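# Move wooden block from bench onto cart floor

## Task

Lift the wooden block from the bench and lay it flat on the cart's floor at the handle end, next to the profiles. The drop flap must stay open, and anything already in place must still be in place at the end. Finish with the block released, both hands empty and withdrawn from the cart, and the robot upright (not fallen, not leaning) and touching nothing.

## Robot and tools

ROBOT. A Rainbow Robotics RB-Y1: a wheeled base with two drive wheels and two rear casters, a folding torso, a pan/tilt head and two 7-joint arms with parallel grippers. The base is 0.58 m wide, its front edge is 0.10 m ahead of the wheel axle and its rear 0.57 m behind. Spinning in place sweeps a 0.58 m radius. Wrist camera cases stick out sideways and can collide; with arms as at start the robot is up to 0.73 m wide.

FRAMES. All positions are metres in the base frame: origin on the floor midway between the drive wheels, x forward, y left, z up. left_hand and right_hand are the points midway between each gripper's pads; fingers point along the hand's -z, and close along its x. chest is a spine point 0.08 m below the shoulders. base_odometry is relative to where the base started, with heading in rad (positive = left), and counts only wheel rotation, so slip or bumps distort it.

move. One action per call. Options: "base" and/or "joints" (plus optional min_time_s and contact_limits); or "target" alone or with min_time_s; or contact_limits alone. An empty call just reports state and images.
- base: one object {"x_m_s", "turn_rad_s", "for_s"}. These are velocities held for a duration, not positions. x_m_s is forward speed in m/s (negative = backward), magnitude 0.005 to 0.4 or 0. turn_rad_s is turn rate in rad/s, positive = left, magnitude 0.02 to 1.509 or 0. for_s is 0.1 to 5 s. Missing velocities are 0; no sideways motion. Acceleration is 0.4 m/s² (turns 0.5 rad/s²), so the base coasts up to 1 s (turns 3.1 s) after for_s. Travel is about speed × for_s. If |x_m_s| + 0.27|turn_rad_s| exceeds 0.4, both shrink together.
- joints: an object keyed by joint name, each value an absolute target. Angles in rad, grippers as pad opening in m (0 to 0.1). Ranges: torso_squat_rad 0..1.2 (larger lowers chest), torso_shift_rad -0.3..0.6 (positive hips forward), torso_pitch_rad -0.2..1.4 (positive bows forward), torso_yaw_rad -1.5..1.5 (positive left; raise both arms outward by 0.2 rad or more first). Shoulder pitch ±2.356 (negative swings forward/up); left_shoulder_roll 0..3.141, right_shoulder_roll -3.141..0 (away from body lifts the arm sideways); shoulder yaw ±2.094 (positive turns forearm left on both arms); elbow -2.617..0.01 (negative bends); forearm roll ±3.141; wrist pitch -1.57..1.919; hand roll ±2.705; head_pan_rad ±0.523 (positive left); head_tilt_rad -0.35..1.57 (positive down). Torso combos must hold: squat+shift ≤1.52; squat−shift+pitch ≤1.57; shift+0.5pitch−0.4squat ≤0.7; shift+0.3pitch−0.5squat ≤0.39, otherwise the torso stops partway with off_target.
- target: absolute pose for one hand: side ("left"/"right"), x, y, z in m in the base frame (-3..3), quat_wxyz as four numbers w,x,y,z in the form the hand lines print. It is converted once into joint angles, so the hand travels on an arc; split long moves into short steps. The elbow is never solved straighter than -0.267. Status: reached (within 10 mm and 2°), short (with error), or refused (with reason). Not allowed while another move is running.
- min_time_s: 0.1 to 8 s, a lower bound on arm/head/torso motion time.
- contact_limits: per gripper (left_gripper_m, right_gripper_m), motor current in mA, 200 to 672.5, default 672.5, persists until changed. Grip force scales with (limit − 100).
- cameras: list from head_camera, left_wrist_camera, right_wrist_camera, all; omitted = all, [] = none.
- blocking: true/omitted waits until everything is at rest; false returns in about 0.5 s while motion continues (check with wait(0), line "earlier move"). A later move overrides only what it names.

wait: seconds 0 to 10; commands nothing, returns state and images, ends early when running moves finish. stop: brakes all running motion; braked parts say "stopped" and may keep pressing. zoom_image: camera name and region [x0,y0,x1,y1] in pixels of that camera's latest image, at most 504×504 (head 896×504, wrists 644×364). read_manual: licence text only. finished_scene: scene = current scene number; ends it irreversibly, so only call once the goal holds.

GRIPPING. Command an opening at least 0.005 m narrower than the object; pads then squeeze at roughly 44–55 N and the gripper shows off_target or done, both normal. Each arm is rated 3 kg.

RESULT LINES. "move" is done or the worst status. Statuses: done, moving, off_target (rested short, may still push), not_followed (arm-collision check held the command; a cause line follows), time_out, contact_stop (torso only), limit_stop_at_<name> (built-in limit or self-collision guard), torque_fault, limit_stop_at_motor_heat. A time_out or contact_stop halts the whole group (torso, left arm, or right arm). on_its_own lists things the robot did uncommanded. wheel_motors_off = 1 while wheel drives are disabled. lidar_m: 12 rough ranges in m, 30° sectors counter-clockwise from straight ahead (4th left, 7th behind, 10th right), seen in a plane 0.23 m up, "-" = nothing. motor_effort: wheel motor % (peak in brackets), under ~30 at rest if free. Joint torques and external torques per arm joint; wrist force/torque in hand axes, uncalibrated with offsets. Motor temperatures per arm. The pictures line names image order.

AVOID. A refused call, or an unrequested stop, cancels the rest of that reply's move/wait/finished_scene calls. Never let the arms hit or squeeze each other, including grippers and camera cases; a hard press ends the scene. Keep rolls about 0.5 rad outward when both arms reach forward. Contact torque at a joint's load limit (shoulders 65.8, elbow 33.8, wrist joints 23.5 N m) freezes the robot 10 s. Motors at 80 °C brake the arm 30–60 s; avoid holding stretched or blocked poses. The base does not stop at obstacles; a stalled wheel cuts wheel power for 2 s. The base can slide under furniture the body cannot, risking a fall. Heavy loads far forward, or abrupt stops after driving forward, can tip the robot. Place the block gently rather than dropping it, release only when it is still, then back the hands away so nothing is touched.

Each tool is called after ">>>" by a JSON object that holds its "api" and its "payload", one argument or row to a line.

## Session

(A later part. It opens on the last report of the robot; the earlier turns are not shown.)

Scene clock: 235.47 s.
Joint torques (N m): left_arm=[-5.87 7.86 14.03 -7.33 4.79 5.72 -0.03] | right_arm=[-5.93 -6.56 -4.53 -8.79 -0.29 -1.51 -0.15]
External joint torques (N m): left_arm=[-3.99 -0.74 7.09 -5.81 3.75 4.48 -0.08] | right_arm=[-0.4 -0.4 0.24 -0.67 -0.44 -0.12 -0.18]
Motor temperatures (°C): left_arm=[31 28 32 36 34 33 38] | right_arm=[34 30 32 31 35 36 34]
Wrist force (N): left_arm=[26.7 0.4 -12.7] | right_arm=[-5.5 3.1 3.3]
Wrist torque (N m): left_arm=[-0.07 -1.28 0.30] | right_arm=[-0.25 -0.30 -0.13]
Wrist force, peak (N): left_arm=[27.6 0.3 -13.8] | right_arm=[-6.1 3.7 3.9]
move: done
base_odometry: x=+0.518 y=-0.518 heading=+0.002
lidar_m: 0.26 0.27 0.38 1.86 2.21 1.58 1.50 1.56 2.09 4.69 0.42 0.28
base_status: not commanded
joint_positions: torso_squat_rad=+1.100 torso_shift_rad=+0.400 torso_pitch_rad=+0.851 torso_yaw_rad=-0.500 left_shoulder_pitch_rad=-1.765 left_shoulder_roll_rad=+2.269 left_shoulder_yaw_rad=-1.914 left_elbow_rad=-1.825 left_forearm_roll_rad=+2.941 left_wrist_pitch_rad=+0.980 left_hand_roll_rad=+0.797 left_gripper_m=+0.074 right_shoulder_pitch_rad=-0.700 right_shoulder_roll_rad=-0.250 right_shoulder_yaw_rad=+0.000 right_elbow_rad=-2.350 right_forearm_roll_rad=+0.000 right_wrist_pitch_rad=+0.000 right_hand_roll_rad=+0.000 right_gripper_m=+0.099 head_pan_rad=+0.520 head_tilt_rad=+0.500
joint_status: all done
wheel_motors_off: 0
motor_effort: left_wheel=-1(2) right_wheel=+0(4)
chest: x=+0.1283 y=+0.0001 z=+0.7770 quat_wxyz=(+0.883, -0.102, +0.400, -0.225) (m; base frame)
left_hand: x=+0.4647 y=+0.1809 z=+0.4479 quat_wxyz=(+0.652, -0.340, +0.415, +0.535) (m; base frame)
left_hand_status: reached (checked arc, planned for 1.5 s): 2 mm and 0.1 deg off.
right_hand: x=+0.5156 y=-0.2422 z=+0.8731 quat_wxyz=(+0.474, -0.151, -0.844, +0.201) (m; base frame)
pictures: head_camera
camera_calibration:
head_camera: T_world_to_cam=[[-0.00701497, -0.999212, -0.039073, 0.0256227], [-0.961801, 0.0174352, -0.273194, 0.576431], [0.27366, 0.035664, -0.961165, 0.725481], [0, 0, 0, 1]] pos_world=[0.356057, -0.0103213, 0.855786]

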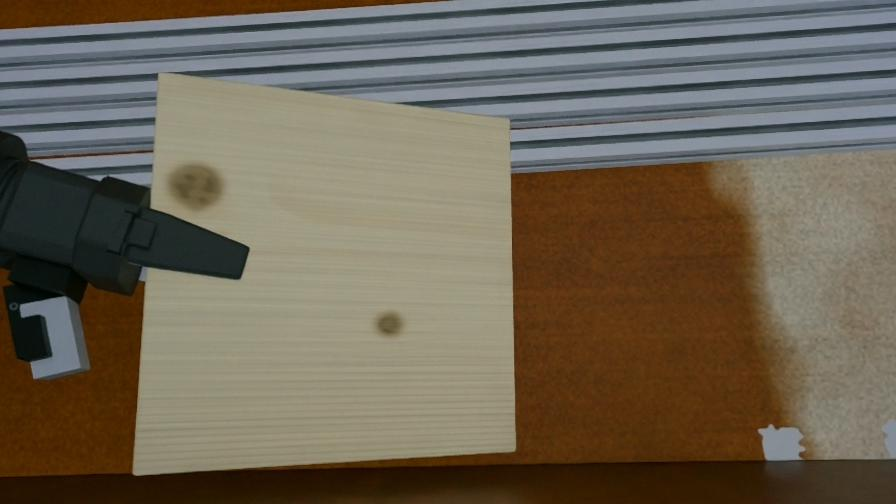

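>>> {"api": "move", "payload": {
  "target": {"side":"left","x":0.461,"y":0.18,"z":0.395,"quat_wxyz":[0.6529,-0.3401,0.4159,0.5339]},
  "min_time_s": 1.5,
  "cameras": ["head_camera"]
}}

Scene clock: 240.17 s.
Joint torques (N m): left_arm=[-6.44 5.2 8.81 -3.61 1.64 3 -1.13] | right_arm=[-5.83 -6.27 -4.5 -9.18 -0.03 -1.47 -0.15]
External joint torques (N m): left_arm=[-3.54 -3.12 3.03 -2.27 0.84 1.54 -1.18] | right_arm=[-0.29 -0.11 0.27 -1.06 -0.18 -0.08 -0.19]
Motor temperatures (°C): left_arm=[31 28 32 36 34 33 38] | right_arm=[34 30 32 31 35 36 34]
Wrist force (N): left_arm=[16.5 -0.5 -4.3] | right_arm=[-5.7 3.5 3.5]
Wrist torque (N m): left_arm=[0.26 0.73 1.00] | right_arm=[-0.31 -0.34 -0.10]
Wrist force, peak (N): left_arm=[27.3 0.8 -13.4] | right_arm=[-5.7 4.1 4.0]
move: done
base_odometry: x=+0.518 y=-0.518 heading=+0.002
lidar_m: 0.26 0.27 0.37 1.86 2.21 1.57 1.49 1.56 2.08 4.70 0.41 0.27
base_status: not commanded
joint_positions: torso_squat_rad=+1.100 torso_shift_rad=+0.400 torso_pitch_rad=+0.850 torso_yaw_rad=-0.500 left_shoulder_pitch_rad=-1.780 left_shoulder_roll_rad=+2.110 left_shoulder_yaw_rad=-2.094 left_elbow_rad=-1.675 left_forearm_roll_rad=+3.083 left_wrist_pitch_rad=+0.954 left_hand_roll_rad=+0.592 left_gripper_m=+0.074 right_shoulder_pitch_rad=-0.700 right_shoulder_roll_rad=-0.250 right_shoulder_yaw_rad=+0.000 right_elbow_rad=-2.350 right_forearm_roll_rad=+0.000 right_wrist_pitch_rad=+0.000 right_hand_roll_rad=+0.000 right_gripper_m=+0.099 head_pan_rad=+0.520 head_tilt_rad=+0.500
joint_status: all done
wheel_motors_off: 0
motor_effort: left_wheel=+0(1) right_wheel=-1(3)
chest: x=+0.1283 y=+0.0001 z=+0.7771 quat_wxyz=(+0.883, -0.102, +0.400, -0.225) (m; base frame)
left_hand: x=+0.4613 y=+0.1809 z=+0.3948 quat_wxyz=(+0.655, -0.337, +0.412, +0.536) (m; base frame)
left_hand_status: reached (checked arc, planned for 1.5 s): 1 mm and 0.7 deg off.
right_hand: x=+0.5156 y=-0.2422 z=+0.8732 quat_wxyz=(+0.474, -0.151, -0.844, +0.201) (m; base frame)
pictures: head_camera
camera_calibration:
head_camera: T_world_to_cam=[[-0.00698528, -0.999208, -0.0391686, 0.0256977], [-0.961775, 0.0174363, -0.273285, 0.576527], [0.273752, 0.0357624, -0.961135, 0.725519], [0, 0, 0, 1]] pos_world=[0.356057, -0.0103215, 0.855885]

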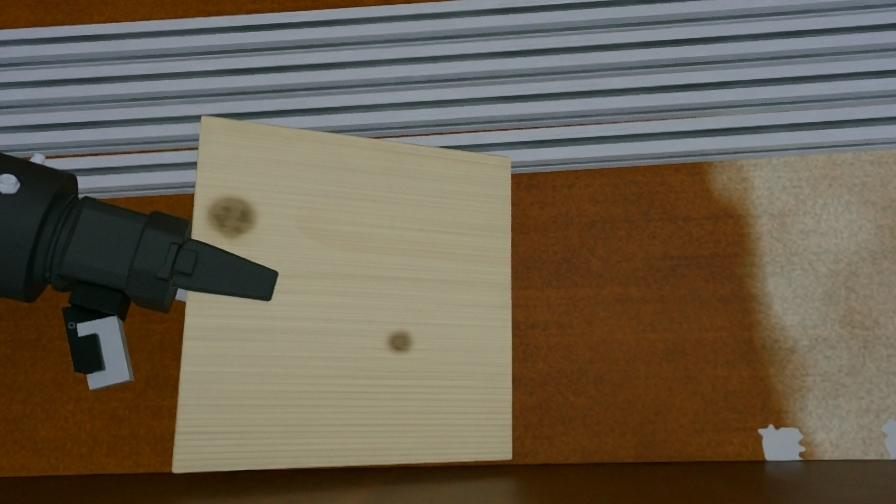

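>>> {"api": "move", "payload": {
  "target": {"side":"left","x":0.462,"y":0.19,"z":0.375,"quat_wxyz":[0.6339,-0.3631,0.4441,0.5183]},
  "min_time_s": 1.5,
  "cameras": ["head_camera"]
}}

Scene clock: 245.40 s.
Joint torques (N m): left_arm=[1.34 5.59 1.35 0.4 -4.91 -1.11 -2.11] | right_arm=[-5.76 -6.53 -4.53 -8.91 -0.15 -1.3 -0.18]
External joint torques (N m): left_arm=[5.25 -3.96 -3.81 0.99 -5.65 -2.66 -2.17] | right_arm=[-0.22 -0.37 0.24 -0.8 -0.3 0.09 -0.21]
Motor temperatures (°C): left_arm=[31 28 32 36 34 33 38] | right_arm=[34 30 32 31 35 36 34]
Wrist force (N): left_arm=[2.3 -10.2 3.3] | right_arm=[-5.5 3.6 4.0]
Wrist torque (N m): left_arm=[-1.04 3.89 1.82] | right_arm=[-0.33 -0.32 -0.11]
Wrist force, peak (N): left_arm=[24.1 -2.2 -11.4] | right_arm=[-6.0 3.2 4.1]
move: short
base_odometry: x=+0.518 y=-0.518 heading=+0.002
lidar_m: 0.26 0.28 0.37 1.84 2.21 1.58 1.50 1.57 2.09 4.70 0.42 0.28
base_status: not commanded
joint_positions: torso_squat_rad=+1.100 torso_shift_rad=+0.400 torso_pitch_rad=+0.850 torso_yaw_rad=-0.500 left_shoulder_pitch_rad=-1.708 left_shoulder_roll_rad=+2.000 left_shoulder_yaw_rad=-2.093 left_elbow_rad=-1.520 left_forearm_roll_rad=+3.142 left_wrist_pitch_rad=+1.059 left_hand_roll_rad=+0.527 left_gripper_m=+0.077 right_shoulder_pitch_rad=-0.700 right_shoulder_roll_rad=-0.250 right_shoulder_yaw_rad=+0.000 right_elbow_rad=-2.350 right_forearm_roll_rad=+0.000 right_wrist_pitch_rad=+0.000 right_hand_roll_rad=+0.000 right_gripper_m=+0.099 head_pan_rad=+0.520 head_tilt_rad=+0.500
joint_status: all done
wheel_motors_off: 0
motor_effort: left_wheel=-2(2) right_wheel=-3(4)
chest: x=+0.1281 y=+0.0001 z=+0.7772 quat_wxyz=(+0.883, -0.102, +0.399, -0.225) (m; base frame)
left_hand: x=+0.4631 y=+0.1895 z=+0.3765 quat_wxyz=(+0.663, -0.323, +0.431, +0.520) (m; base frame)
left_hand_status: short (checked arc, as near as the solve gets, planned for 1.5 s): 2 mm and 5.9 deg off. The place is met; only the turn is off.
right_hand: x=+0.5154 y=-0.2422 z=+0.8736 quat_wxyz=(+0.473, -0.151, -0.844, +0.201) (m; base frame)
pictures: head_camera
camera_calibration:
head_camera: T_world_to_cam=[[-0.00696061, -0.999208, -0.0391751, 0.025704], [-0.961602, 0.0174369, -0.273893, 0.576778], [0.274359, 0.0357644, -0.960962, 0.725523], [0, 0, 0, 1]] pos_world=[0.355756, -0.0103215, 0.856183]

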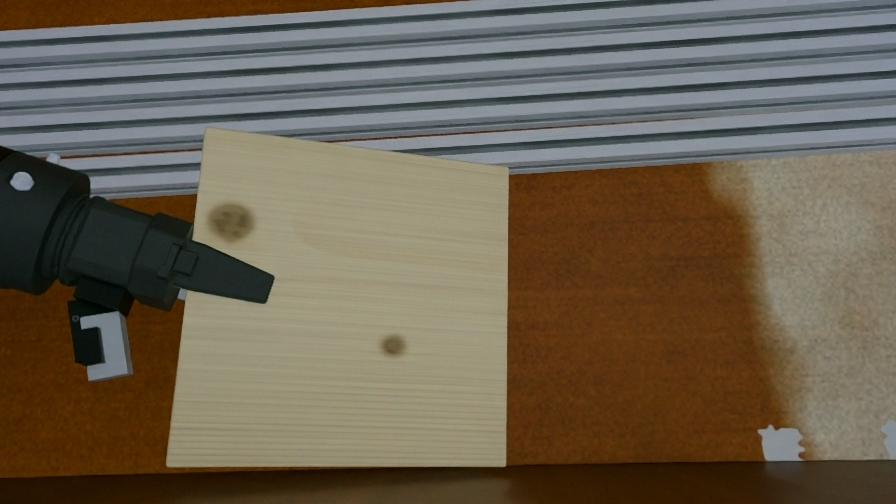

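>>> {"api": "move", "payload": {
  "joints": {"left_gripper_m":0.1},
  "cameras": ["head_camera","left_wrist_camera"]
}}

Scene clock: 248.20 s.
Joint torques (N m): left_arm=[-4.73 6.17 6.68 -2.67 0.91 2.32 -0.28] | right_arm=[-5.8 -6.21 -4.87 -8.95 -0.06 -1.54 0.01]
External joint torques (N m): left_arm=[-0.84 -3.42 1.55 -2.09 0.18 0.77 -0.33] | right_arm=[-0.27 -0.05 -0.1 -0.83 -0.21 -0.14 -0.03]
Motor temperatures (°C): left_arm=[31 28 32 36 34 33 38] | right_arm=[34 30 32 31 35 36 34]
Wrist force (N): left_arm=[14.6 0.4 1.1] | right_arm=[-5.5 3.5 4.0]
Wrist torque (N m): left_arm=[-0.29 1.02 0.11] | right_arm=[-0.31 -0.31 -0.12]
Wrist force, peak (N): left_arm=[17.8 0.5 -6.1] | right_arm=[-6.0 3.6 3.9]
move: done
base_odometry: x=+0.518 y=-0.518 heading=+0.002
lidar_m: 0.25 0.27 0.37 1.85 2.20 1.56 1.49 1.56 2.08 4.70 0.41 0.28
base_status: not commanded
joint_positions: torso_squat_rad=+1.100 torso_shift_rad=+0.400 torso_pitch_rad=+0.850 torso_yaw_rad=-0.500 left_shoulder_pitch_rad=-1.707 left_shoulder_roll_rad=+2.000 left_shoulder_yaw_rad=-2.094 left_elbow_rad=-1.519 left_forearm_roll_rad=+3.141 left_wrist_pitch_rad=+1.058 left_hand_roll_rad=+0.526 left_gripper_m=+0.099 right_shoulder_pitch_rad=-0.700 right_shoulder_roll_rad=-0.250 right_shoulder_yaw_rad=+0.000 right_elbow_rad=-2.350 right_forearm_roll_rad=+0.000 right_wrist_pitch_rad=+0.000 right_hand_roll_rad=+0.000 right_gripper_m=+0.099 head_pan_rad=+0.520 head_tilt_rad=+0.500
joint_status: all done
wheel_motors_off: 0
motor_effort: left_wheel=-1(4) right_wheel=-1(3)
chest: x=+0.1282 y=+0.0001 z=+0.7772 quat_wxyz=(+0.883, -0.102, +0.400, -0.225) (m; base frame)
left_hand: x=+0.4622 y=+0.1904 z=+0.3754 quat_wxyz=(+0.664, -0.321, +0.431, +0.521) (m; base frame)
right_hand: x=+0.5155 y=-0.2422 z=+0.8734 quat_wxyz=(+0.474, -0.151, -0.844, +0.201) (m; base frame)
pictures: head_camera, left_wrist_camera
camera_calibration:
head_camera: T_world_to_cam=[[-0.00687646, -0.99921, -0.039146, 0.0256457], [-0.961689, 0.0173369, -0.273595, 0.576622], [0.274057, 0.0357649, -0.961048, 0.725582], [0, 0, 0, 1]] pos_world=[0.355856, -0.0103218, 0.856084]
left_wrist_camera: T_world_to_cam=[[0.058457, 0.413405, -0.908669, 0.234872], [0.970494, 0.189762, 0.148768, -0.511481], [0.233932, -0.890554, -0.390114, 0.280376], [0, 0, 0, 1]] pos_world=[0.41707, 0.249652, 0.398891]

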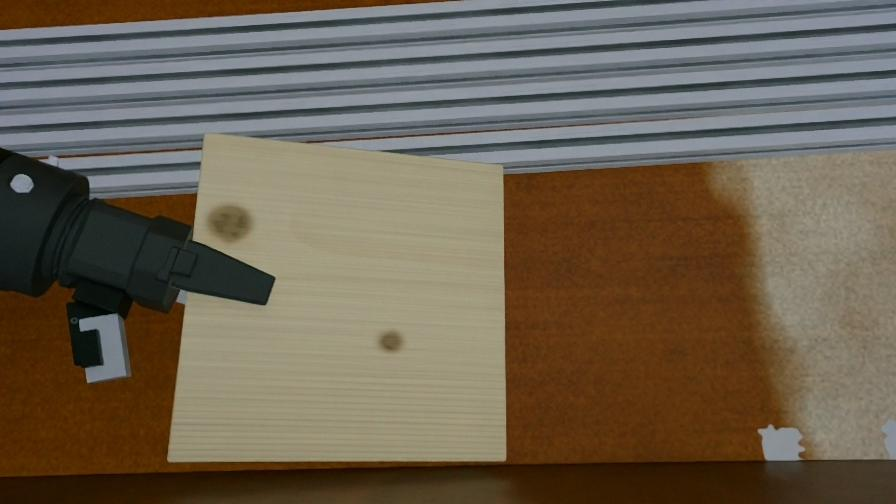

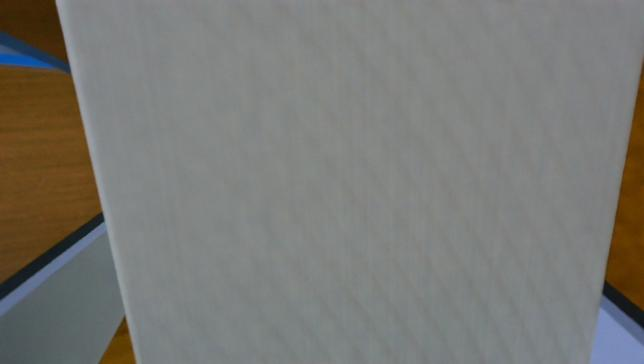

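>>> {"api": "move", "payload": {
  "target": {"side":"left","x":0.462,"y":0.193,"z":0.350,"quat_wxyz":[0.664,-0.321,0.431,0.521]},
  "min_time_s": 1.5,
  "cameras": ["head_camera","left_wrist_camera"]
}}

Scene clock: 252.47 s.
Joint torques (N m): left_arm=[-5.4 5.56 6.61 -2.53 1.03 2.69 -0.4] | right_arm=[-5.65 -6.21 -4.67 -8.92 -0.08 -1.4 -0.18]
External joint torques (N m): left_arm=[-0.81 -4.57 1.88 -2.23 0.36 1.15 -0.45] | right_arm=[-0.12 -0.05 0.1 -0.8 -0.23 0 -0.21]
Motor temperatures (°C): left_arm=[31 28 32 36 34 33 37] | right_arm=[34 30 32 31 35 36 34]
Wrist force (N): left_arm=[16.7 0.3 -1.2] | right_arm=[-5.4 3.9 4.1]
Wrist torque (N m): left_arm=[-0.31 1.05 0.19] | right_arm=[-0.37 -0.29 -0.09]
Wrist force, peak (N): left_arm=[16.9 0.2 -1.4] | right_arm=[-5.7 3.7 4.4]
move: short
base_odometry: x=+0.518 y=-0.518 heading=+0.002
lidar_m: 0.25 0.27 0.37 1.84 2.22 1.57 1.50 1.56 2.08 4.69 0.41 0.29
base_status: not commanded
joint_positions: torso_squat_rad=+1.100 torso_shift_rad=+0.400 torso_pitch_rad=+0.850 torso_yaw_rad=-0.500 left_shoulder_pitch_rad=-1.665 left_shoulder_roll_rad=+1.926 left_shoulder_yaw_rad=-2.094 left_elbow_rad=-1.444 left_forearm_roll_rad=+3.141 left_wrist_pitch_rad=+1.043 left_hand_roll_rad=+0.514 left_gripper_m=+0.099 right_shoulder_pitch_rad=-0.700 right_shoulder_roll_rad=-0.250 right_shoulder_yaw_rad=+0.000 right_elbow_rad=-2.350 right_forearm_roll_rad=+0.000 right_wrist_pitch_rad=+0.000 right_hand_roll_rad=+0.000 right_gripper_m=+0.099 head_pan_rad=+0.520 head_tilt_rad=+0.500
joint_status: all done
wheel_motors_off: 0
motor_effort: left_wheel=-1(2) right_wheel=-1(4)
chest: x=+0.1282 y=+0.0001 z=+0.7772 quat_wxyz=(+0.883, -0.102, +0.400, -0.225) (m; base frame)
left_hand: x=+0.4622 y=+0.1935 z=+0.3502 quat_wxyz=(+0.680, -0.296, +0.422, +0.522) (m; base frame)
left_hand_status: short (checked arc, as near as the solve gets, planned for 1.5 s): 1 mm and 3.5 deg off. The place is met; only the turn is off.
right_hand: x=+0.5155 y=-0.2422 z=+0.8734 quat_wxyz=(+0.474, -0.151, -0.844, +0.201) (m; base frame)
pictures: head_camera, left_wrist_camera
camera_calibration:
head_camera: T_world_to_cam=[[-0.00685057, -0.999206, -0.0392424, 0.0257188], [-0.961689, 0.0173383, -0.273593, 0.576621], [0.274056, 0.0358647, -0.961045, 0.72558], [0, 0, 0, 1]] pos_world=[0.355856, -0.010322, 0.856084]
left_wrist_camera: T_world_to_cam=[[0.0708397, 0.458917, -0.885651, 0.18799], [0.976224, 0.150455, 0.156045, -0.505918], [0.204862, -0.875648, -0.437348, 0.300408], [0, 0, 0, 1]] pos_world=[0.41903, 0.252898, 0.376822]

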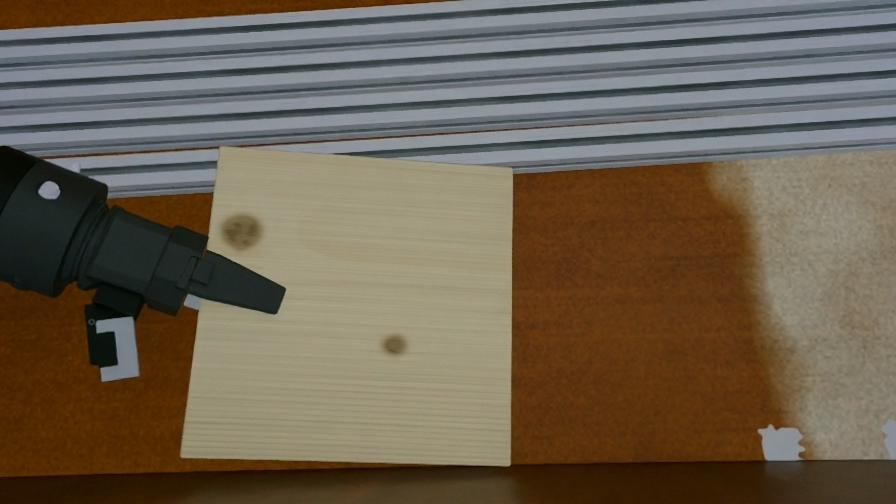

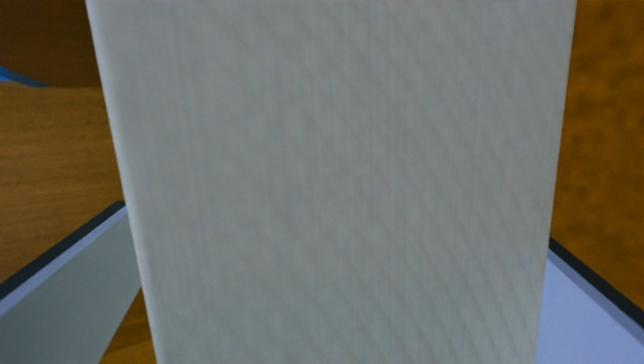

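>>> {"api": "move", "payload": {
  "target": {"side":"left","x":0.462,"y":0.196,"z":0.330,"quat_wxyz":[0.680,-0.296,0.422,0.522]},
  "min_time_s": 1.5,
  "cameras": ["head_camera","left_wrist_camera"]
}}

Scene clock: 255.63 s.
Joint torques (N m): left_arm=[-1.95 6 3.96 4.28 -0.61 -6.2 -0.71] | right_arm=[-5.69 -6.39 -4.91 -8.73 -0.23 -1.52 -0.28]
External joint torques (N m): left_arm=[2.89 -10.34 -0.51 4.32 -1.27 -7.75 -0.76] | right_arm=[-0.13 -0.23 -0.15 -0.62 -0.38 -0.13 -0.31]
Motor temperatures (°C): left_arm=[31 28 32 36 34 33 37] | right_arm=[34 30 32 31 35 36 34]
Wrist force (N): left_arm=[-25.4 9.8 23.2] | right_arm=[-5.2 3.2 4.0]
Wrist torque (N m): left_arm=[0.00 0.12 0.45] | right_arm=[-0.31 -0.25 -0.12]
Wrist force, peak (N): left_arm=[-27.9 10.2 25.7] | right_arm=[-5.9 3.8 3.9]
move: done
base_odometry: x=+0.518 y=-0.518 heading=+0.002
lidar_m: 0.26 0.27 0.38 1.84 2.21 1.57 1.50 1.55 2.09 4.70 0.42 0.27
base_status: not commanded
joint_positions: torso_squat_rad=+1.100 torso_shift_rad=+0.399 torso_pitch_rad=+0.849 torso_yaw_rad=-0.500 left_shoulder_pitch_rad=-1.108 left_shoulder_roll_rad=+1.858 left_shoulder_yaw_rad=-1.558 left_elbow_rad=-1.348 left_forearm_roll_rad=+3.141 left_wrist_pitch_rad=+1.070 left_hand_roll_rad=+0.499 left_gripper_m=+0.099 right_shoulder_pitch_rad=-0.700 right_shoulder_roll_rad=-0.250 right_shoulder_yaw_rad=+0.000 right_elbow_rad=-2.350 right_forearm_roll_rad=+0.000 right_wrist_pitch_rad=+0.000 right_hand_roll_rad=+0.000 right_gripper_m=+0.099 head_pan_rad=+0.520 head_tilt_rad=+0.500
joint_status: all done
wheel_motors_off: 0
motor_effort: left_wheel=+2(2) right_wheel=-1(3)
chest: x=+0.1277 y=+0.0000 z=+0.7775 quat_wxyz=(+0.883, -0.102, +0.399, -0.225) (m; base frame)
left_hand: x=+0.4626 y=+0.1963 z=+0.3319 quat_wxyz=(+0.684, -0.290, +0.422, +0.520) (m; base frame)
left_hand_status: reached (checked arc, planned for 1.5 s): 2 mm and 0.8 deg off.
right_hand: x=+0.5149 y=-0.2422 z=+0.8742 quat_wxyz=(+0.473, -0.151, -0.845, +0.200) (m; base frame)
pictures: head_camera, left_wrist_camera
camera_calibration:
head_camera: T_world_to_cam=[[-0.00668942, -0.999192, -0.0396389, 0.0259196], [-0.961291, 0.0173447, -0.274988, 0.57726], [0.275453, 0.036265, -0.96063, 0.725473], [0, 0, 0, 1]] pos_world=[0.355254, -0.010423, 0.856678]
left_wrist_camera: T_world_to_cam=[[0.0746753, 0.466128, -0.88156, 0.165929], [0.978028, 0.138313, 0.155981, -0.502292], [0.194639, -0.873839, -0.445558, 0.301834], [0, 0, 0, 1]] pos_world=[0.420116, 0.255884, 0.359109]

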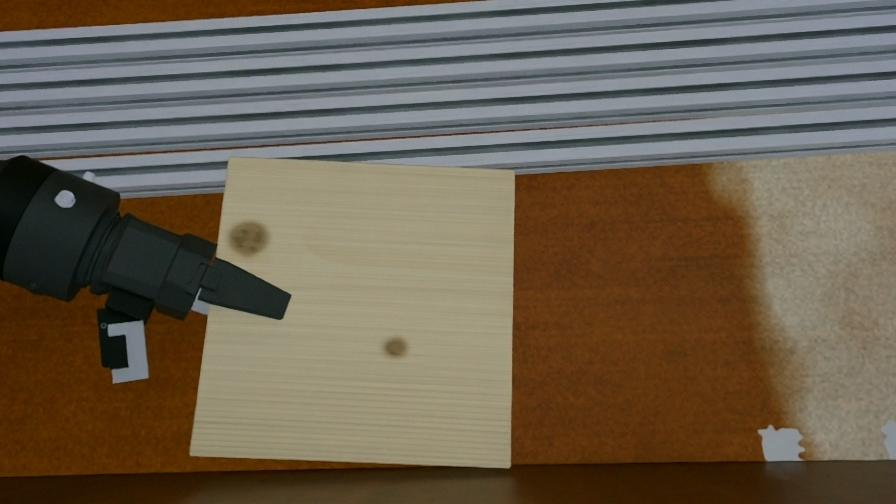

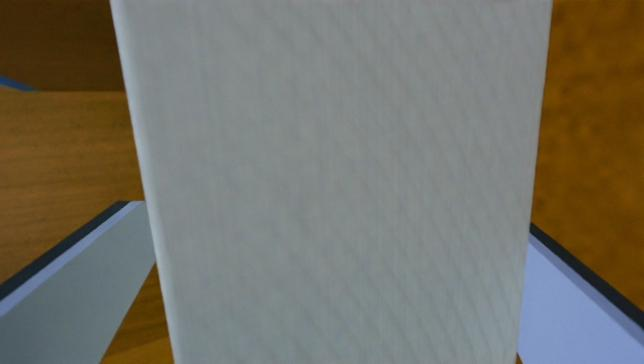

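>>> {"api": "move", "payload": {
  "target": {"side":"left","x":0.470,"y":0.220,"z":0.336,"quat_wxyz":[0.684,-0.290,0.422,0.520]},
  "min_time_s": 1.5,
  "cameras": ["head_camera","left_wrist_camera"]
}}

>>> {"api": "move", "payload": {
  "target": {"side":"left","x":0.485,"y":0.265,"z":0.336,"quat_wxyz":[0.684,-0.290,0.422,0.520]},
  "min_time_s": 2.5,
  "cameras": ["head_camera","left_wrist_camera"]
}}

Scene clock: 262.93 s.
Joint torques (N m): left_arm=[-4.71 16.99 7.57 0.51 1.03 3.42 -0.25] | right_arm=[-5.85 -6.6 -4.42 -8.81 -0.14 -1.48 -0.32]
External joint torques (N m): left_arm=[-0.15 -0.18 3.31 -0.14 0.36 1.88 -0.3] | right_arm=[-0.31 -0.44 0.35 -0.69 -0.29 -0.09 -0.35]
Motor temperatures (°C): left_arm=[31 28 32 36 34 33 37] | right_arm=[34 30 32 31 35 36 34]
Wrist force (N): left_arm=[14.9 -0.5 -10.5] | right_arm=[-5.8 3.0 3.9]
Wrist torque (N m): left_arm=[-0.19 0.62 0.06] | right_arm=[-0.25 -0.34 -0.12]
Wrist force, peak (N): left_arm=[-26.1 10.2 23.8] | right_arm=[-6.0 3.8 4.2]
move: done
base_odometry: x=+0.518 y=-0.518 heading=+0.002
lidar_m: 0.26 0.28 0.38 1.85 2.20 1.58 1.50 1.56 2.09 4.69 0.41 0.27
base_status: not commanded
joint_positions: torso_squat_rad=+1.100 torso_shift_rad=+0.400 torso_pitch_rad=+0.850 torso_yaw_rad=-0.500 left_shoulder_pitch_rad=-1.096 left_shoulder_roll_rad=+1.869 left_shoulder_yaw_rad=-1.555 left_elbow_rad=-1.273 left_forearm_roll_rad=+3.141 left_wrist_pitch_rad=+1.150 left_hand_roll_rad=+0.492 left_gripper_m=+0.099 right_shoulder_pitch_rad=-0.700 right_shoulder_roll_rad=-0.250 right_shoulder_yaw_rad=+0.000 right_elbow_rad=-2.350 right_forearm_roll_rad=+0.000 right_wrist_pitch_rad=+0.000 right_hand_roll_rad=+0.000 right_gripper_m=+0.099 head_pan_rad=+0.520 head_tilt_rad=+0.500
joint_status: all done
wheel_motors_off: 0
motor_effort: left_wheel=+1(3) right_wheel=+0(3)
chest: x=+0.1281 y=+0.0000 z=+0.7772 quat_wxyz=(+0.883, -0.102, +0.400, -0.225) (m; base frame)
left_hand: x=+0.4694 y=+0.2192 z=+0.3354 quat_wxyz=(+0.685, -0.287, +0.421, +0.521) (m; base frame)
left_hand_status: reached (checked arc, planned for 1.5 s): 1 mm and 0.4 deg off.
right_hand: x=+0.5154 y=-0.2423 z=+0.8734 quat_wxyz=(+0.474, -0.151, -0.844, +0.201) (m; base frame)
pictures: head_camera, left_wrist_camera
camera_calibration:
head_camera: T_world_to_cam=[[-0.0070449, -0.999203, -0.0392947, 0.0257334], [-0.961662, 0.0175428, -0.273675, 0.576684], [0.274146, 0.0358602, -0.961019, 0.72553], [0, 0, 0, 1]] pos_world=[0.355856, -0.0104214, 0.856083]
left_wrist_camera: T_world_to_cam=[[0.075682, 0.472606, -0.878018, 0.154825], [0.978449, 0.134458, 0.156713, -0.512212], [0.19212, -0.870956, -0.452245, 0.32502], [0, 0, 0, 1]] pos_world=[0.427013, 0.278778, 0.363199]

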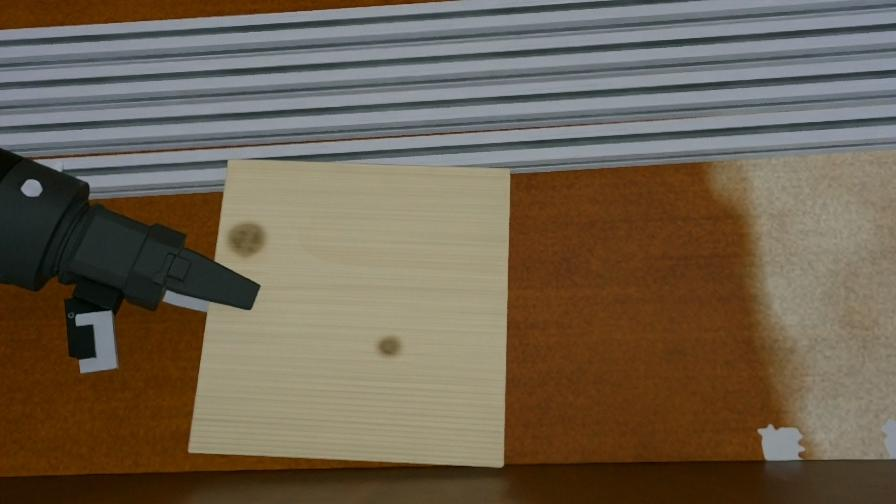

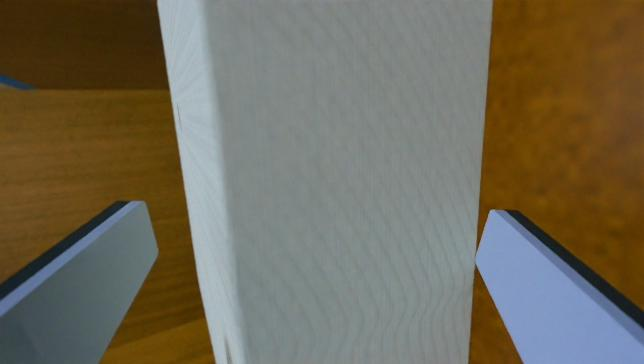

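Scene clock: 265.77 s.
Joint torques (N m): left_arm=[-3.13 15.32 5.81 3.08 0.37 1.75 -0.22] | right_arm=[-5.7 -6.32 -4.96 -8.87 -0.1 -1.45 -0.07]
External joint torques (N m): left_arm=[1.13 -3.58 2.19 0.79 -0.32 0.2 -0.27] | right_arm=[-0.16 -0.16 -0.19 -0.76 -0.25 -0.06 -0.1]
Motor temperatures (°C): left_arm=[31 28 32 36 34 33 37] | right_arm=[34 30 32 31 35 36 34]
Wrist force (N): left_arm=[6.9 1.4 -4.6] | right_arm=[-5.6 3.5 3.8]
Wrist torque (N m): left_arm=[-0.31 0.55 0.04] | right_arm=[-0.34 -0.32 -0.12]
Wrist force, peak (N): left_arm=[17.5 -0.4 -8.7] | right_arm=[-5.5 4.0 4.3]
move: done
base_odometry: x=+0.518 y=-0.518 heading=+0.002
lidar_m: 0.26 0.28 0.38 1.86 2.21 1.56 1.49 1.55 2.08 4.69 0.41 0.28
base_status: not commanded
joint_positions: torso_squat_rad=+1.100 torso_shift_rad=+0.400 torso_pitch_rad=+0.850 torso_yaw_rad=-0.500 left_shoulder_pitch_rad=-1.048 left_shoulder_roll_rad=+1.818 left_shoulder_yaw_rad=-1.528 left_elbow_rad=-1.010 left_forearm_roll_rad=+3.141 left_wrist_pitch_rad=+1.360 left_hand_roll_rad=+0.473 left_gripper_m=+0.099 right_shoulder_pitch_rad=-0.700 right_shoulder_roll_rad=-0.250 right_shoulder_yaw_rad=+0.000 right_elbow_rad=-2.350 right_forearm_roll_rad=+0.000 right_wrist_pitch_rad=+0.000 right_hand_roll_rad=+0.000 right_gripper_m=+0.099 head_pan_rad=+0.520 head_tilt_rad=+0.500
joint_status: all done
wheel_motors_off: 0
motor_effort: left_wheel=+0(2) right_wheel=+1(3)
chest: x=+0.1280 y=+0.0000 z=+0.7772 quat_wxyz=(+0.883, -0.102, +0.399, -0.225) (m; base frame)
left_hand: x=+0.4846 y=+0.2650 z=+0.3365 quat_wxyz=(+0.688, -0.283, +0.420, +0.520) (m; base frame)
left_hand_status: reached (checked arc, planned for 2.5 s): 1 mm and 1.0 deg off.
right_hand: x=+0.5153 y=-0.2424 z=+0.8736 quat_wxyz=(+0.473, -0.151, -0.844, +0.201) (m; base frame)
pictures: head_camera, left_wrist_camera
camera_calibration:
head_camera: T_world_to_cam=[[-0.00700132, -0.999199, -0.0393929, 0.0258042], [-0.961576, 0.0175391, -0.273977, 0.576747], [0.274449, 0.0359611, -0.960929, 0.725496], [0, 0, 0, 1]] pos_world=[0.355655, -0.0104217, 0.856182]
left_wrist_camera: T_world_to_cam=[[0.0781326, 0.478144, -0.874799, 0.129281], [0.979626, 0.126017, 0.156373, -0.531739], [0.185008, -0.869194, -0.458557, 0.367554], [0, 0, 0, 1]] pos_world=[0.442803, 0.324669, 0.364788]

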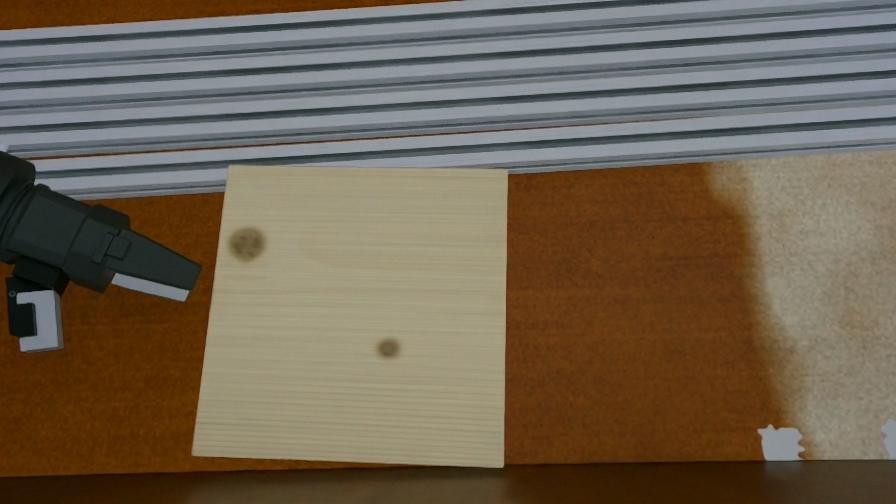

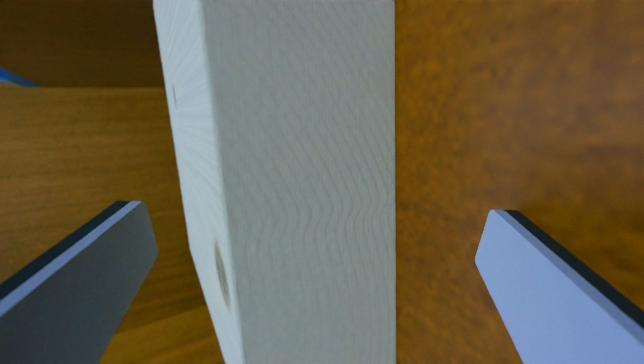

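>>> {"api": "move", "payload": {
  "target": {"side":"left","x":0.485,"y":0.28,"z":0.50,"quat_wxyz":[0.688,-0.283,0.420,0.520]},
  "min_time_s": 2,
  "cameras": []
}}

>>> {"api": "move", "payload": {
  "target": {"side":"left","x":0.465,"y":0.15,"z":0.55,"quat_wxyz":[0.7071,0,0,0.7071]},
  "min_time_s": 2,
  "cameras": []
}}

>>> {"api": "move", "payload": {
  "joints": {"left_gripper_m":0.0},
  "cameras": ["head_camera","left_wrist_camera"]
}}

Scene clock: 274.60 s.
Joint torques (N m): left_arm=[-2.87 16.57 7.55 1.56 0.69 1.48 0.31] | right_arm=[-5.76 -6.48 -5.02 -8.86 -0.19 -1.48 -0.23]
External joint torques (N m): left_arm=[-0.55 -2.18 1.86 -0.84 -0.3 0.09 0.26] | right_arm=[-0.22 -0.33 -0.25 -0.75 -0.34 -0.09 -0.26]
Motor temperatures (°C): left_arm=[31 28 32 36 34 33 37] | right_arm=[34 30 32 31 35 36 34]
Wrist force (N): left_arm=[6.8 0.3 -4.7] | right_arm=[-5.6 3.2 3.9]
Wrist torque (N m): left_arm=[-0.15 0.49 0.04] | right_arm=[-0.29 -0.30 -0.12]
Wrist force, peak (N): left_arm=[7.5 0.6 -5.6] | right_arm=[-5.9 4.0 3.7]
move: done
base_odometry: x=+0.518 y=-0.518 heading=+0.002
lidar_m: 0.26 0.27 0.38 1.86 2.21 1.58 1.49 1.56 2.08 4.70 0.41 0.29
base_status: not commanded
joint_positions: torso_squat_rad=+1.100 torso_shift_rad=+0.400 torso_pitch_rad=+0.850 torso_yaw_rad=-0.500 left_shoulder_pitch_rad=-1.128 left_shoulder_roll_rad=+2.360 left_shoulder_yaw_rad=-1.415 left_elbow_rad=-1.534 left_forearm_roll_rad=+3.086 left_wrist_pitch_rad=+1.384 left_hand_roll_rad=+0.667 left_gripper_m=+0.099 right_shoulder_pitch_rad=-0.700 right_shoulder_roll_rad=-0.250 right_shoulder_yaw_rad=+0.000 right_elbow_rad=-2.350 right_forearm_roll_rad=+0.000 right_wrist_pitch_rad=+0.000 right_hand_roll_rad=+0.000 right_gripper_m=+0.099 head_pan_rad=+0.520 head_tilt_rad=+0.500
joint_status: all done
wheel_motors_off: 0
motor_effort: left_wheel=+0(1) right_wheel=+1(2)
chest: x=+0.1280 y=+0.0000 z=+0.7772 quat_wxyz=(+0.883, -0.102, +0.399, -0.225) (m; base frame)
left_hand: x=+0.4850 y=+0.2801 z=+0.4999 quat_wxyz=(+0.688, -0.283, +0.420, +0.520) (m; base frame)
left_hand_status: reached (checked arc, planned for 2.0 s): 0 mm and 0.0 deg off.
right_hand: x=+0.5153 y=-0.2423 z=+0.8736 quat_wxyz=(+0.473, -0.151, -0.844, +0.201) (m; base frame)
pictures: none
No camera images: "cameras" was empty.

Scene clock: 276.97 s.
Joint torques (N m): left_arm=[-7.58 5.18 4.34 3.75 0.1 -0.18 -0.11] | right_arm=[-5.84 -6.5 -4.62 -8.86 -0.18 -1.45 -0.25]
External joint torques (N m): left_arm=[0.57 -1.51 1.25 -0.11 0.04 -0.12 -0.11] | right_arm=[-0.29 -0.34 0.15 -0.74 -0.33 -0.06 -0.28]
Motor temperatures (°C): left_arm=[31 28 32 36 34 33 37] | right_arm=[34 30 32 31 35 36 34]
Wrist force (N): left_arm=[1.1 1.4 -7.9] | right_arm=[-5.5 3.5 4.1]
Wrist torque (N m): left_arm=[-0.36 0.21 0.12] | right_arm=[-0.34 -0.31 -0.12]
Wrist force, peak (N): left_arm=[7.0 0.3 -6.1] | right_arm=[-6.0 3.6 4.1]
move: done
base_odometry: x=+0.518 y=-0.518 heading=+0.002
lidar_m: 0.25 0.27 0.38 1.84 2.21 1.58 1.50 1.56 2.09 4.70 0.40 0.28
base_status: not commanded
joint_positions: torso_squat_rad=+1.100 torso_shift_rad=+0.400 torso_pitch_rad=+0.850 torso_yaw_rad=-0.500 left_shoulder_pitch_rad=-0.630 left_shoulder_roll_rad=+3.141 left_shoulder_yaw_rad=-0.269 left_elbow_rad=-2.553 left_forearm_roll_rad=+2.249 left_wrist_pitch_rad=+0.539 left_hand_roll_rad=+2.650 left_gripper_m=+0.099 right_shoulder_pitch_rad=-0.700 right_shoulder_roll_rad=-0.250 right_shoulder_yaw_rad=+0.000 right_elbow_rad=-2.350 right_forearm_roll_rad=+0.000 right_wrist_pitch_rad=+0.000 right_hand_roll_rad=+0.000 right_gripper_m=+0.099 head_pan_rad=+0.520 head_tilt_rad=+0.500
joint_status: all done
wheel_motors_off: 0
motor_effort: left_wheel=-2(2) right_wheel=+1(3)
chest: x=+0.1281 y=+0.0000 z=+0.7772 quat_wxyz=(+0.883, -0.102, +0.399, -0.225) (m; base frame)
left_hand: x=+0.4653 y=+0.1500 z=+0.5500 quat_wxyz=(+0.707, +0.000, +0.002, +0.707) (m; base frame)
left_hand_status: reached (checked arc, planned for 2.0 s): 0 mm and 0.3 deg off.
right_hand: x=+0.5153 y=-0.2423 z=+0.8735 quat_wxyz=(+0.473, -0.151, -0.844, +0.201) (m; base frame)
pictures: none
No camera images: "cameras" was empty.

Scene clock: 278.67 s.
Joint torques (N m): left_arm=[-7.5 5.16 4.2 3.62 0.02 -0.11 -0.03] | right_arm=[-6.04 -6.27 -4.54 -8.85 -0.03 -1.45 -0.2]
External joint torques (N m): left_arm=[0.64 -1.54 1.11 -0.24 -0.04 -0.05 -0.03] | right_arm=[-0.49 -0.11 0.23 -0.73 -0.18 -0.06 -0.23]
Motor temperatures (°C): left_arm=[31 28 32 36 34 33 37] | right_arm=[34 30 32 31 35 36 34]
Wrist force (N): left_arm=[1.4 1.2 -8.3] | right_arm=[-6.1 3.5 3.9]
Wrist torque (N m): left_arm=[-0.30 0.28 0.08] | right_arm=[-0.31 -0.38 -0.12]
Wrist force, peak (N): left_arm=[1.1 1.3 -8.7] | right_arm=[-6.1 3.5 3.9]
move: done
base_odometry: x=+0.518 y=-0.518 heading=+0.002
lidar_m: 0.25 0.27 0.39 1.85 2.22 1.58 1.50 1.57 2.10 4.70 0.41 0.27
base_status: not commanded
joint_positions: torso_squat_rad=+1.100 torso_shift_rad=+0.400 torso_pitch_rad=+0.850 torso_yaw_rad=-0.500 left_shoulder_pitch_rad=-0.630 left_shoulder_roll_rad=+3.141 left_shoulder_yaw_rad=-0.269 left_elbow_rad=-2.553 left_forearm_roll_rad=+2.249 left_wrist_pitch_rad=+0.539 left_hand_roll_rad=+2.650 left_gripper_m=+0.000 right_shoulder_pitch_rad=-0.700 right_shoulder_roll_rad=-0.250 right_shoulder_yaw_rad=+0.000 right_elbow_rad=-2.350 right_forearm_roll_rad=+0.000 right_wrist_pitch_rad=+0.000 right_hand_roll_rad=+0.000 right_gripper_m=+0.099 head_pan_rad=+0.520 head_tilt_rad=+0.500
joint_status: all done
wheel_motors_off: 0
motor_effort: left_wheel=-1(2) right_wheel=+2(3)
chest: x=+0.1281 y=+0.0000 z=+0.7772 quat_wxyz=(+0.883, -0.102, +0.399, -0.225) (m; base frame)
left_hand: x=+0.4653 y=+0.1500 z=+0.5500 quat_wxyz=(+0.707, +0.000, +0.002, +0.707) (m; base frame)
right_hand: x=+0.5153 y=-0.2423 z=+0.8735 quat_wxyz=(+0.473, -0.151, -0.844, +0.201) (m; base frame)
pictures: head_camera, left_wrist_camera
camera_calibration:
head_camera: T_world_to_cam=[[-0.00694093, -0.999205, -0.0392674, 0.0256759], [-0.96161, 0.0174424, -0.273866, 0.576759], [0.274333, 0.035859, -0.960966, 0.72554], [0, 0, 0, 1]] pos_world=[0.355756, -0.0104217, 0.856183]
left_wrist_camera: T_world_to_cam=[[-0.0261584, 0.999583, -0.0122177, -0.131581], [0.889106, 0.0288505, 0.456791, -0.640239], [0.456953, 0.00108609, -0.88949, 0.348963], [0, 0, 0, 1]] pos_world=[0.406339, 0.149618, 0.601247]

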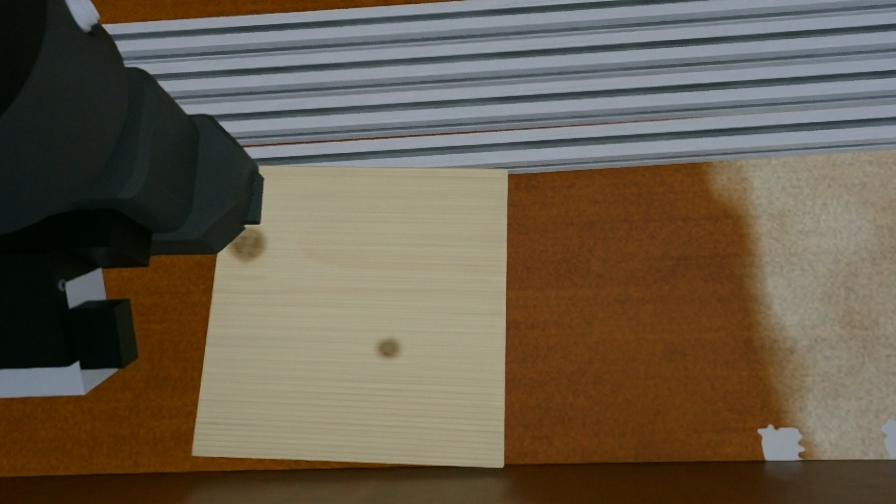

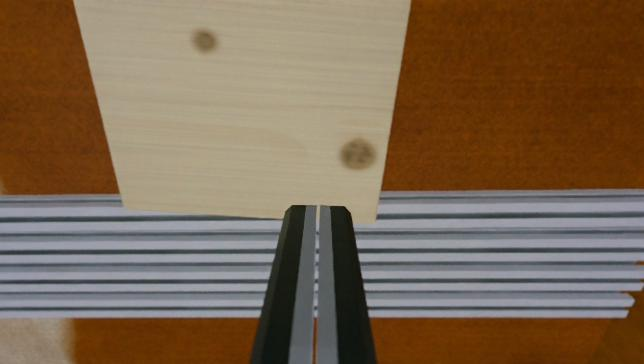

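>>> {"api": "move", "payload": {
  "target": {"side":"left","x":0.465,"y":-0.10,"z":0.50,"quat_wxyz":[0.7071,0,0,0.7071]},
  "min_time_s": 2.5,
  "cameras": ["head_camera"]
}}

>>> {"api": "move", "payload": {
  "target": {"side":"left","x":0.460,"y":-0.10,"z":0.315,"quat_wxyz":[0.7071,0,0,0.7071]},
  "min_time_s": 2,
  "cameras": ["head_camera","left_wrist_camera"]
}}

Scene clock: 283.03 s.
Joint torques (N m): left_arm=[-17.22 1.34 9.54 4.31 0.66 -0.17 0.35] | right_arm=[-6.02 -6.52 -4.75 -8.76 -0.02 -1.42 -0.11]
External joint torques (N m): left_arm=[2.06 -0.69 2.04 0.59 0.19 0.06 0.33] | right_arm=[-0.48 -0.36 0.02 -0.64 -0.17 -0.03 -0.15]
Motor temperatures (°C): left_arm=[31 28 32 36 34 33 37] | right_arm=[34 30 32 31 35 36 34]
Wrist force (N): left_arm=[2.5 -0.3 -7.5] | right_arm=[-5.5 3.5 3.9]
Wrist torque (N m): left_arm=[-0.21 0.31 0.09] | right_arm=[-0.32 -0.30 -0.10]
Wrist force, peak (N): left_arm=[1.3 0.5 -8.7] | right_arm=[-5.9 3.8 4.1]
move: short
base_odometry: x=+0.518 y=-0.518 heading=+0.002
lidar_m: 0.26 0.28 0.39 1.85 2.21 1.58 1.50 1.57 2.09 4.69 0.42 0.29
base_status: not commanded
joint_positions: torso_squat_rad=+1.100 torso_shift_rad=+0.400 torso_pitch_rad=+0.850 torso_yaw_rad=-0.500 left_shoulder_pitch_rad=+0.216 left_shoulder_roll_rad=+3.141 left_shoulder_yaw_rad=+0.532 left_elbow_rad=-1.844 left_forearm_roll_rad=+2.472 left_wrist_pitch_rad=+0.720 left_hand_roll_rad=+2.705 left_gripper_m=+0.000 right_shoulder_pitch_rad=-0.700 right_shoulder_roll_rad=-0.250 right_shoulder_yaw_rad=+0.000 right_elbow_rad=-2.350 right_forearm_roll_rad=+0.000 right_wrist_pitch_rad=+0.000 right_hand_roll_rad=+0.000 right_gripper_m=+0.099 head_pan_rad=+0.520 head_tilt_rad=+0.500
joint_status: all done
wheel_motors_off: 0
motor_effort: left_wheel=-1(2) right_wheel=+2(4)
chest: x=+0.1281 y=+0.0000 z=+0.7772 quat_wxyz=(+0.883, -0.102, +0.399, -0.225) (m; base frame)
left_hand: x=+0.4654 y=-0.0997 z=+0.5001 quat_wxyz=(+0.744, +0.024, +0.162, +0.647) (m; base frame)
left_hand_status: short (checked arc, as near as the solve gets, planned for 2.5 s): 0 mm and 20.4 deg off. The place is met; only the turn is off.
right_hand: x=+0.5153 y=-0.2423 z=+0.8735 quat_wxyz=(+0.473, -0.151, -0.844, +0.201) (m; base frame)
pictures: head_camera
camera_calibration:
head_camera: T_world_to_cam=[[-0.00694093, -0.999205, -0.0392674, 0.0256759], [-0.96161, 0.0174424, -0.273866, 0.576759], [0.274333, 0.035859, -0.960966, 0.72554], [0, 0, 0, 1]] pos_world=[0.355756, -0.0104217, 0.856183]

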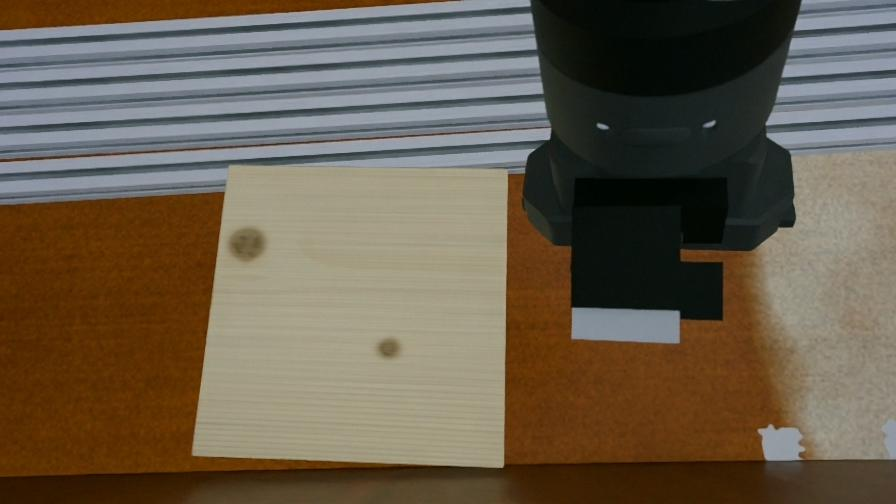

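Scene clock: 285.37 s.
Joint torques (N m): left_arm=[-18.79 1.37 9.34 1.53 0.11 -0.6 0.22] | right_arm=[-5.54 -6.18 -4.35 -8.85 -0.21 -1.48 -0.25]
External joint torques (N m): left_arm=[2.05 -1 1.96 0.54 -0.32 -0.47 0.21] | right_arm=[0 -0.02 0.42 -0.73 -0.36 -0.08 -0.28]
Motor temperatures (°C): left_arm=[31 28 32 36 34 33 37] | right_arm=[34 30 32 31 35 36 34]
Wrist force (N): left_arm=[2.4 -0.7 -6.9] | right_arm=[-5.2 3.6 3.6]
Wrist torque (N m): left_arm=[-0.15 0.24 0.06] | right_arm=[-0.32 -0.25 -0.12]
Wrist force, peak (N): left_arm=[2.9 -1.0 -8.2] | right_arm=[-5.7 3.7 4.0]
move: short
base_odometry: x=+0.518 y=-0.518 heading=+0.002
lidar_m: 0.26 0.28 0.37 1.84 2.20 1.57 1.50 1.57 2.09 4.69 0.42 0.27
base_status: not commanded
joint_positions: torso_squat_rad=+1.100 torso_shift_rad=+0.400 torso_pitch_rad=+0.850 torso_yaw_rad=-0.500 left_shoulder_pitch_rad=+0.825 left_shoulder_roll_rad=+3.141 left_shoulder_yaw_rad=+0.607 left_elbow_rad=-1.470 left_forearm_roll_rad=+2.194 left_wrist_pitch_rad=+0.604 left_hand_roll_rad=+2.705 left_gripper_m=+0.000 right_shoulder_pitch_rad=-0.700 right_shoulder_roll_rad=-0.250 right_shoulder_yaw_rad=+0.000 right_elbow_rad=-2.350 right_forearm_roll_rad=+0.000 right_wrist_pitch_rad=+0.000 right_hand_roll_rad=+0.000 right_gripper_m=+0.099 head_pan_rad=+0.520 head_tilt_rad=+0.500
joint_status: all done
wheel_motors_off: 0
motor_effort: left_wheel=-1(3) right_wheel=+1(4)
chest: x=+0.1281 y=+0.0000 z=+0.7772 quat_wxyz=(+0.883, -0.102, +0.399, -0.225) (m; base frame)
left_hand: x=+0.4604 y=-0.0998 z=+0.3150 quat_wxyz=(+0.737, +0.049, +0.166, +0.653) (m; base frame)
left_hand_status: short (checked arc, as near as the solve gets, planned for 2.0 s): 0 mm and 21.1 deg off. The place is met; only the turn is off.
right_hand: x=+0.5153 y=-0.2423 z=+0.8735 quat_wxyz=(+0.473, -0.151, -0.844, +0.201) (m; base frame)
pictures: head_camera, left_wrist_camera
camera_calibration:
head_camera: T_world_to_cam=[[-0.00694093, -0.999205, -0.0392674, 0.0256759], [-0.96161, 0.0174424, -0.273866, 0.576759], [0.274333, 0.035859, -0.960966, 0.72554], [0, 0, 0, 1]] pos_world=[0.355756, -0.0104217, 0.856183]
left_wrist_camera: T_world_to_cam=[[0.0624906, 0.981494, -0.181012, 0.125642], [0.985172, -0.0316255, 0.168628, -0.480766], [0.159783, -0.188866, -0.968916, 0.28534], [0, 0, 0, 1]] pos_world=[0.420193, -0.0846299, 0.380284]

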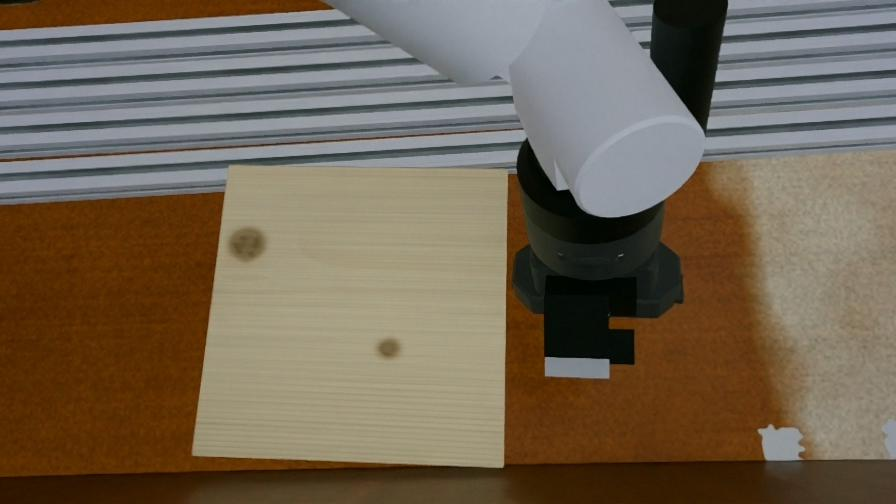

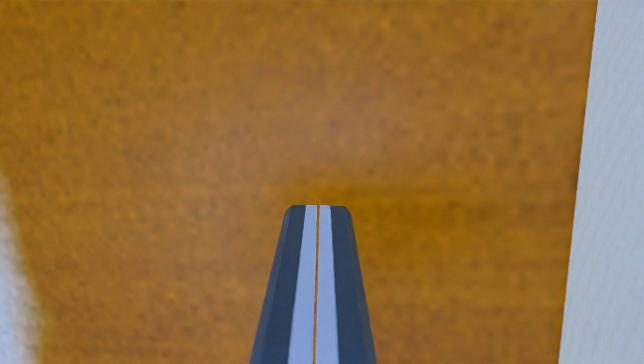

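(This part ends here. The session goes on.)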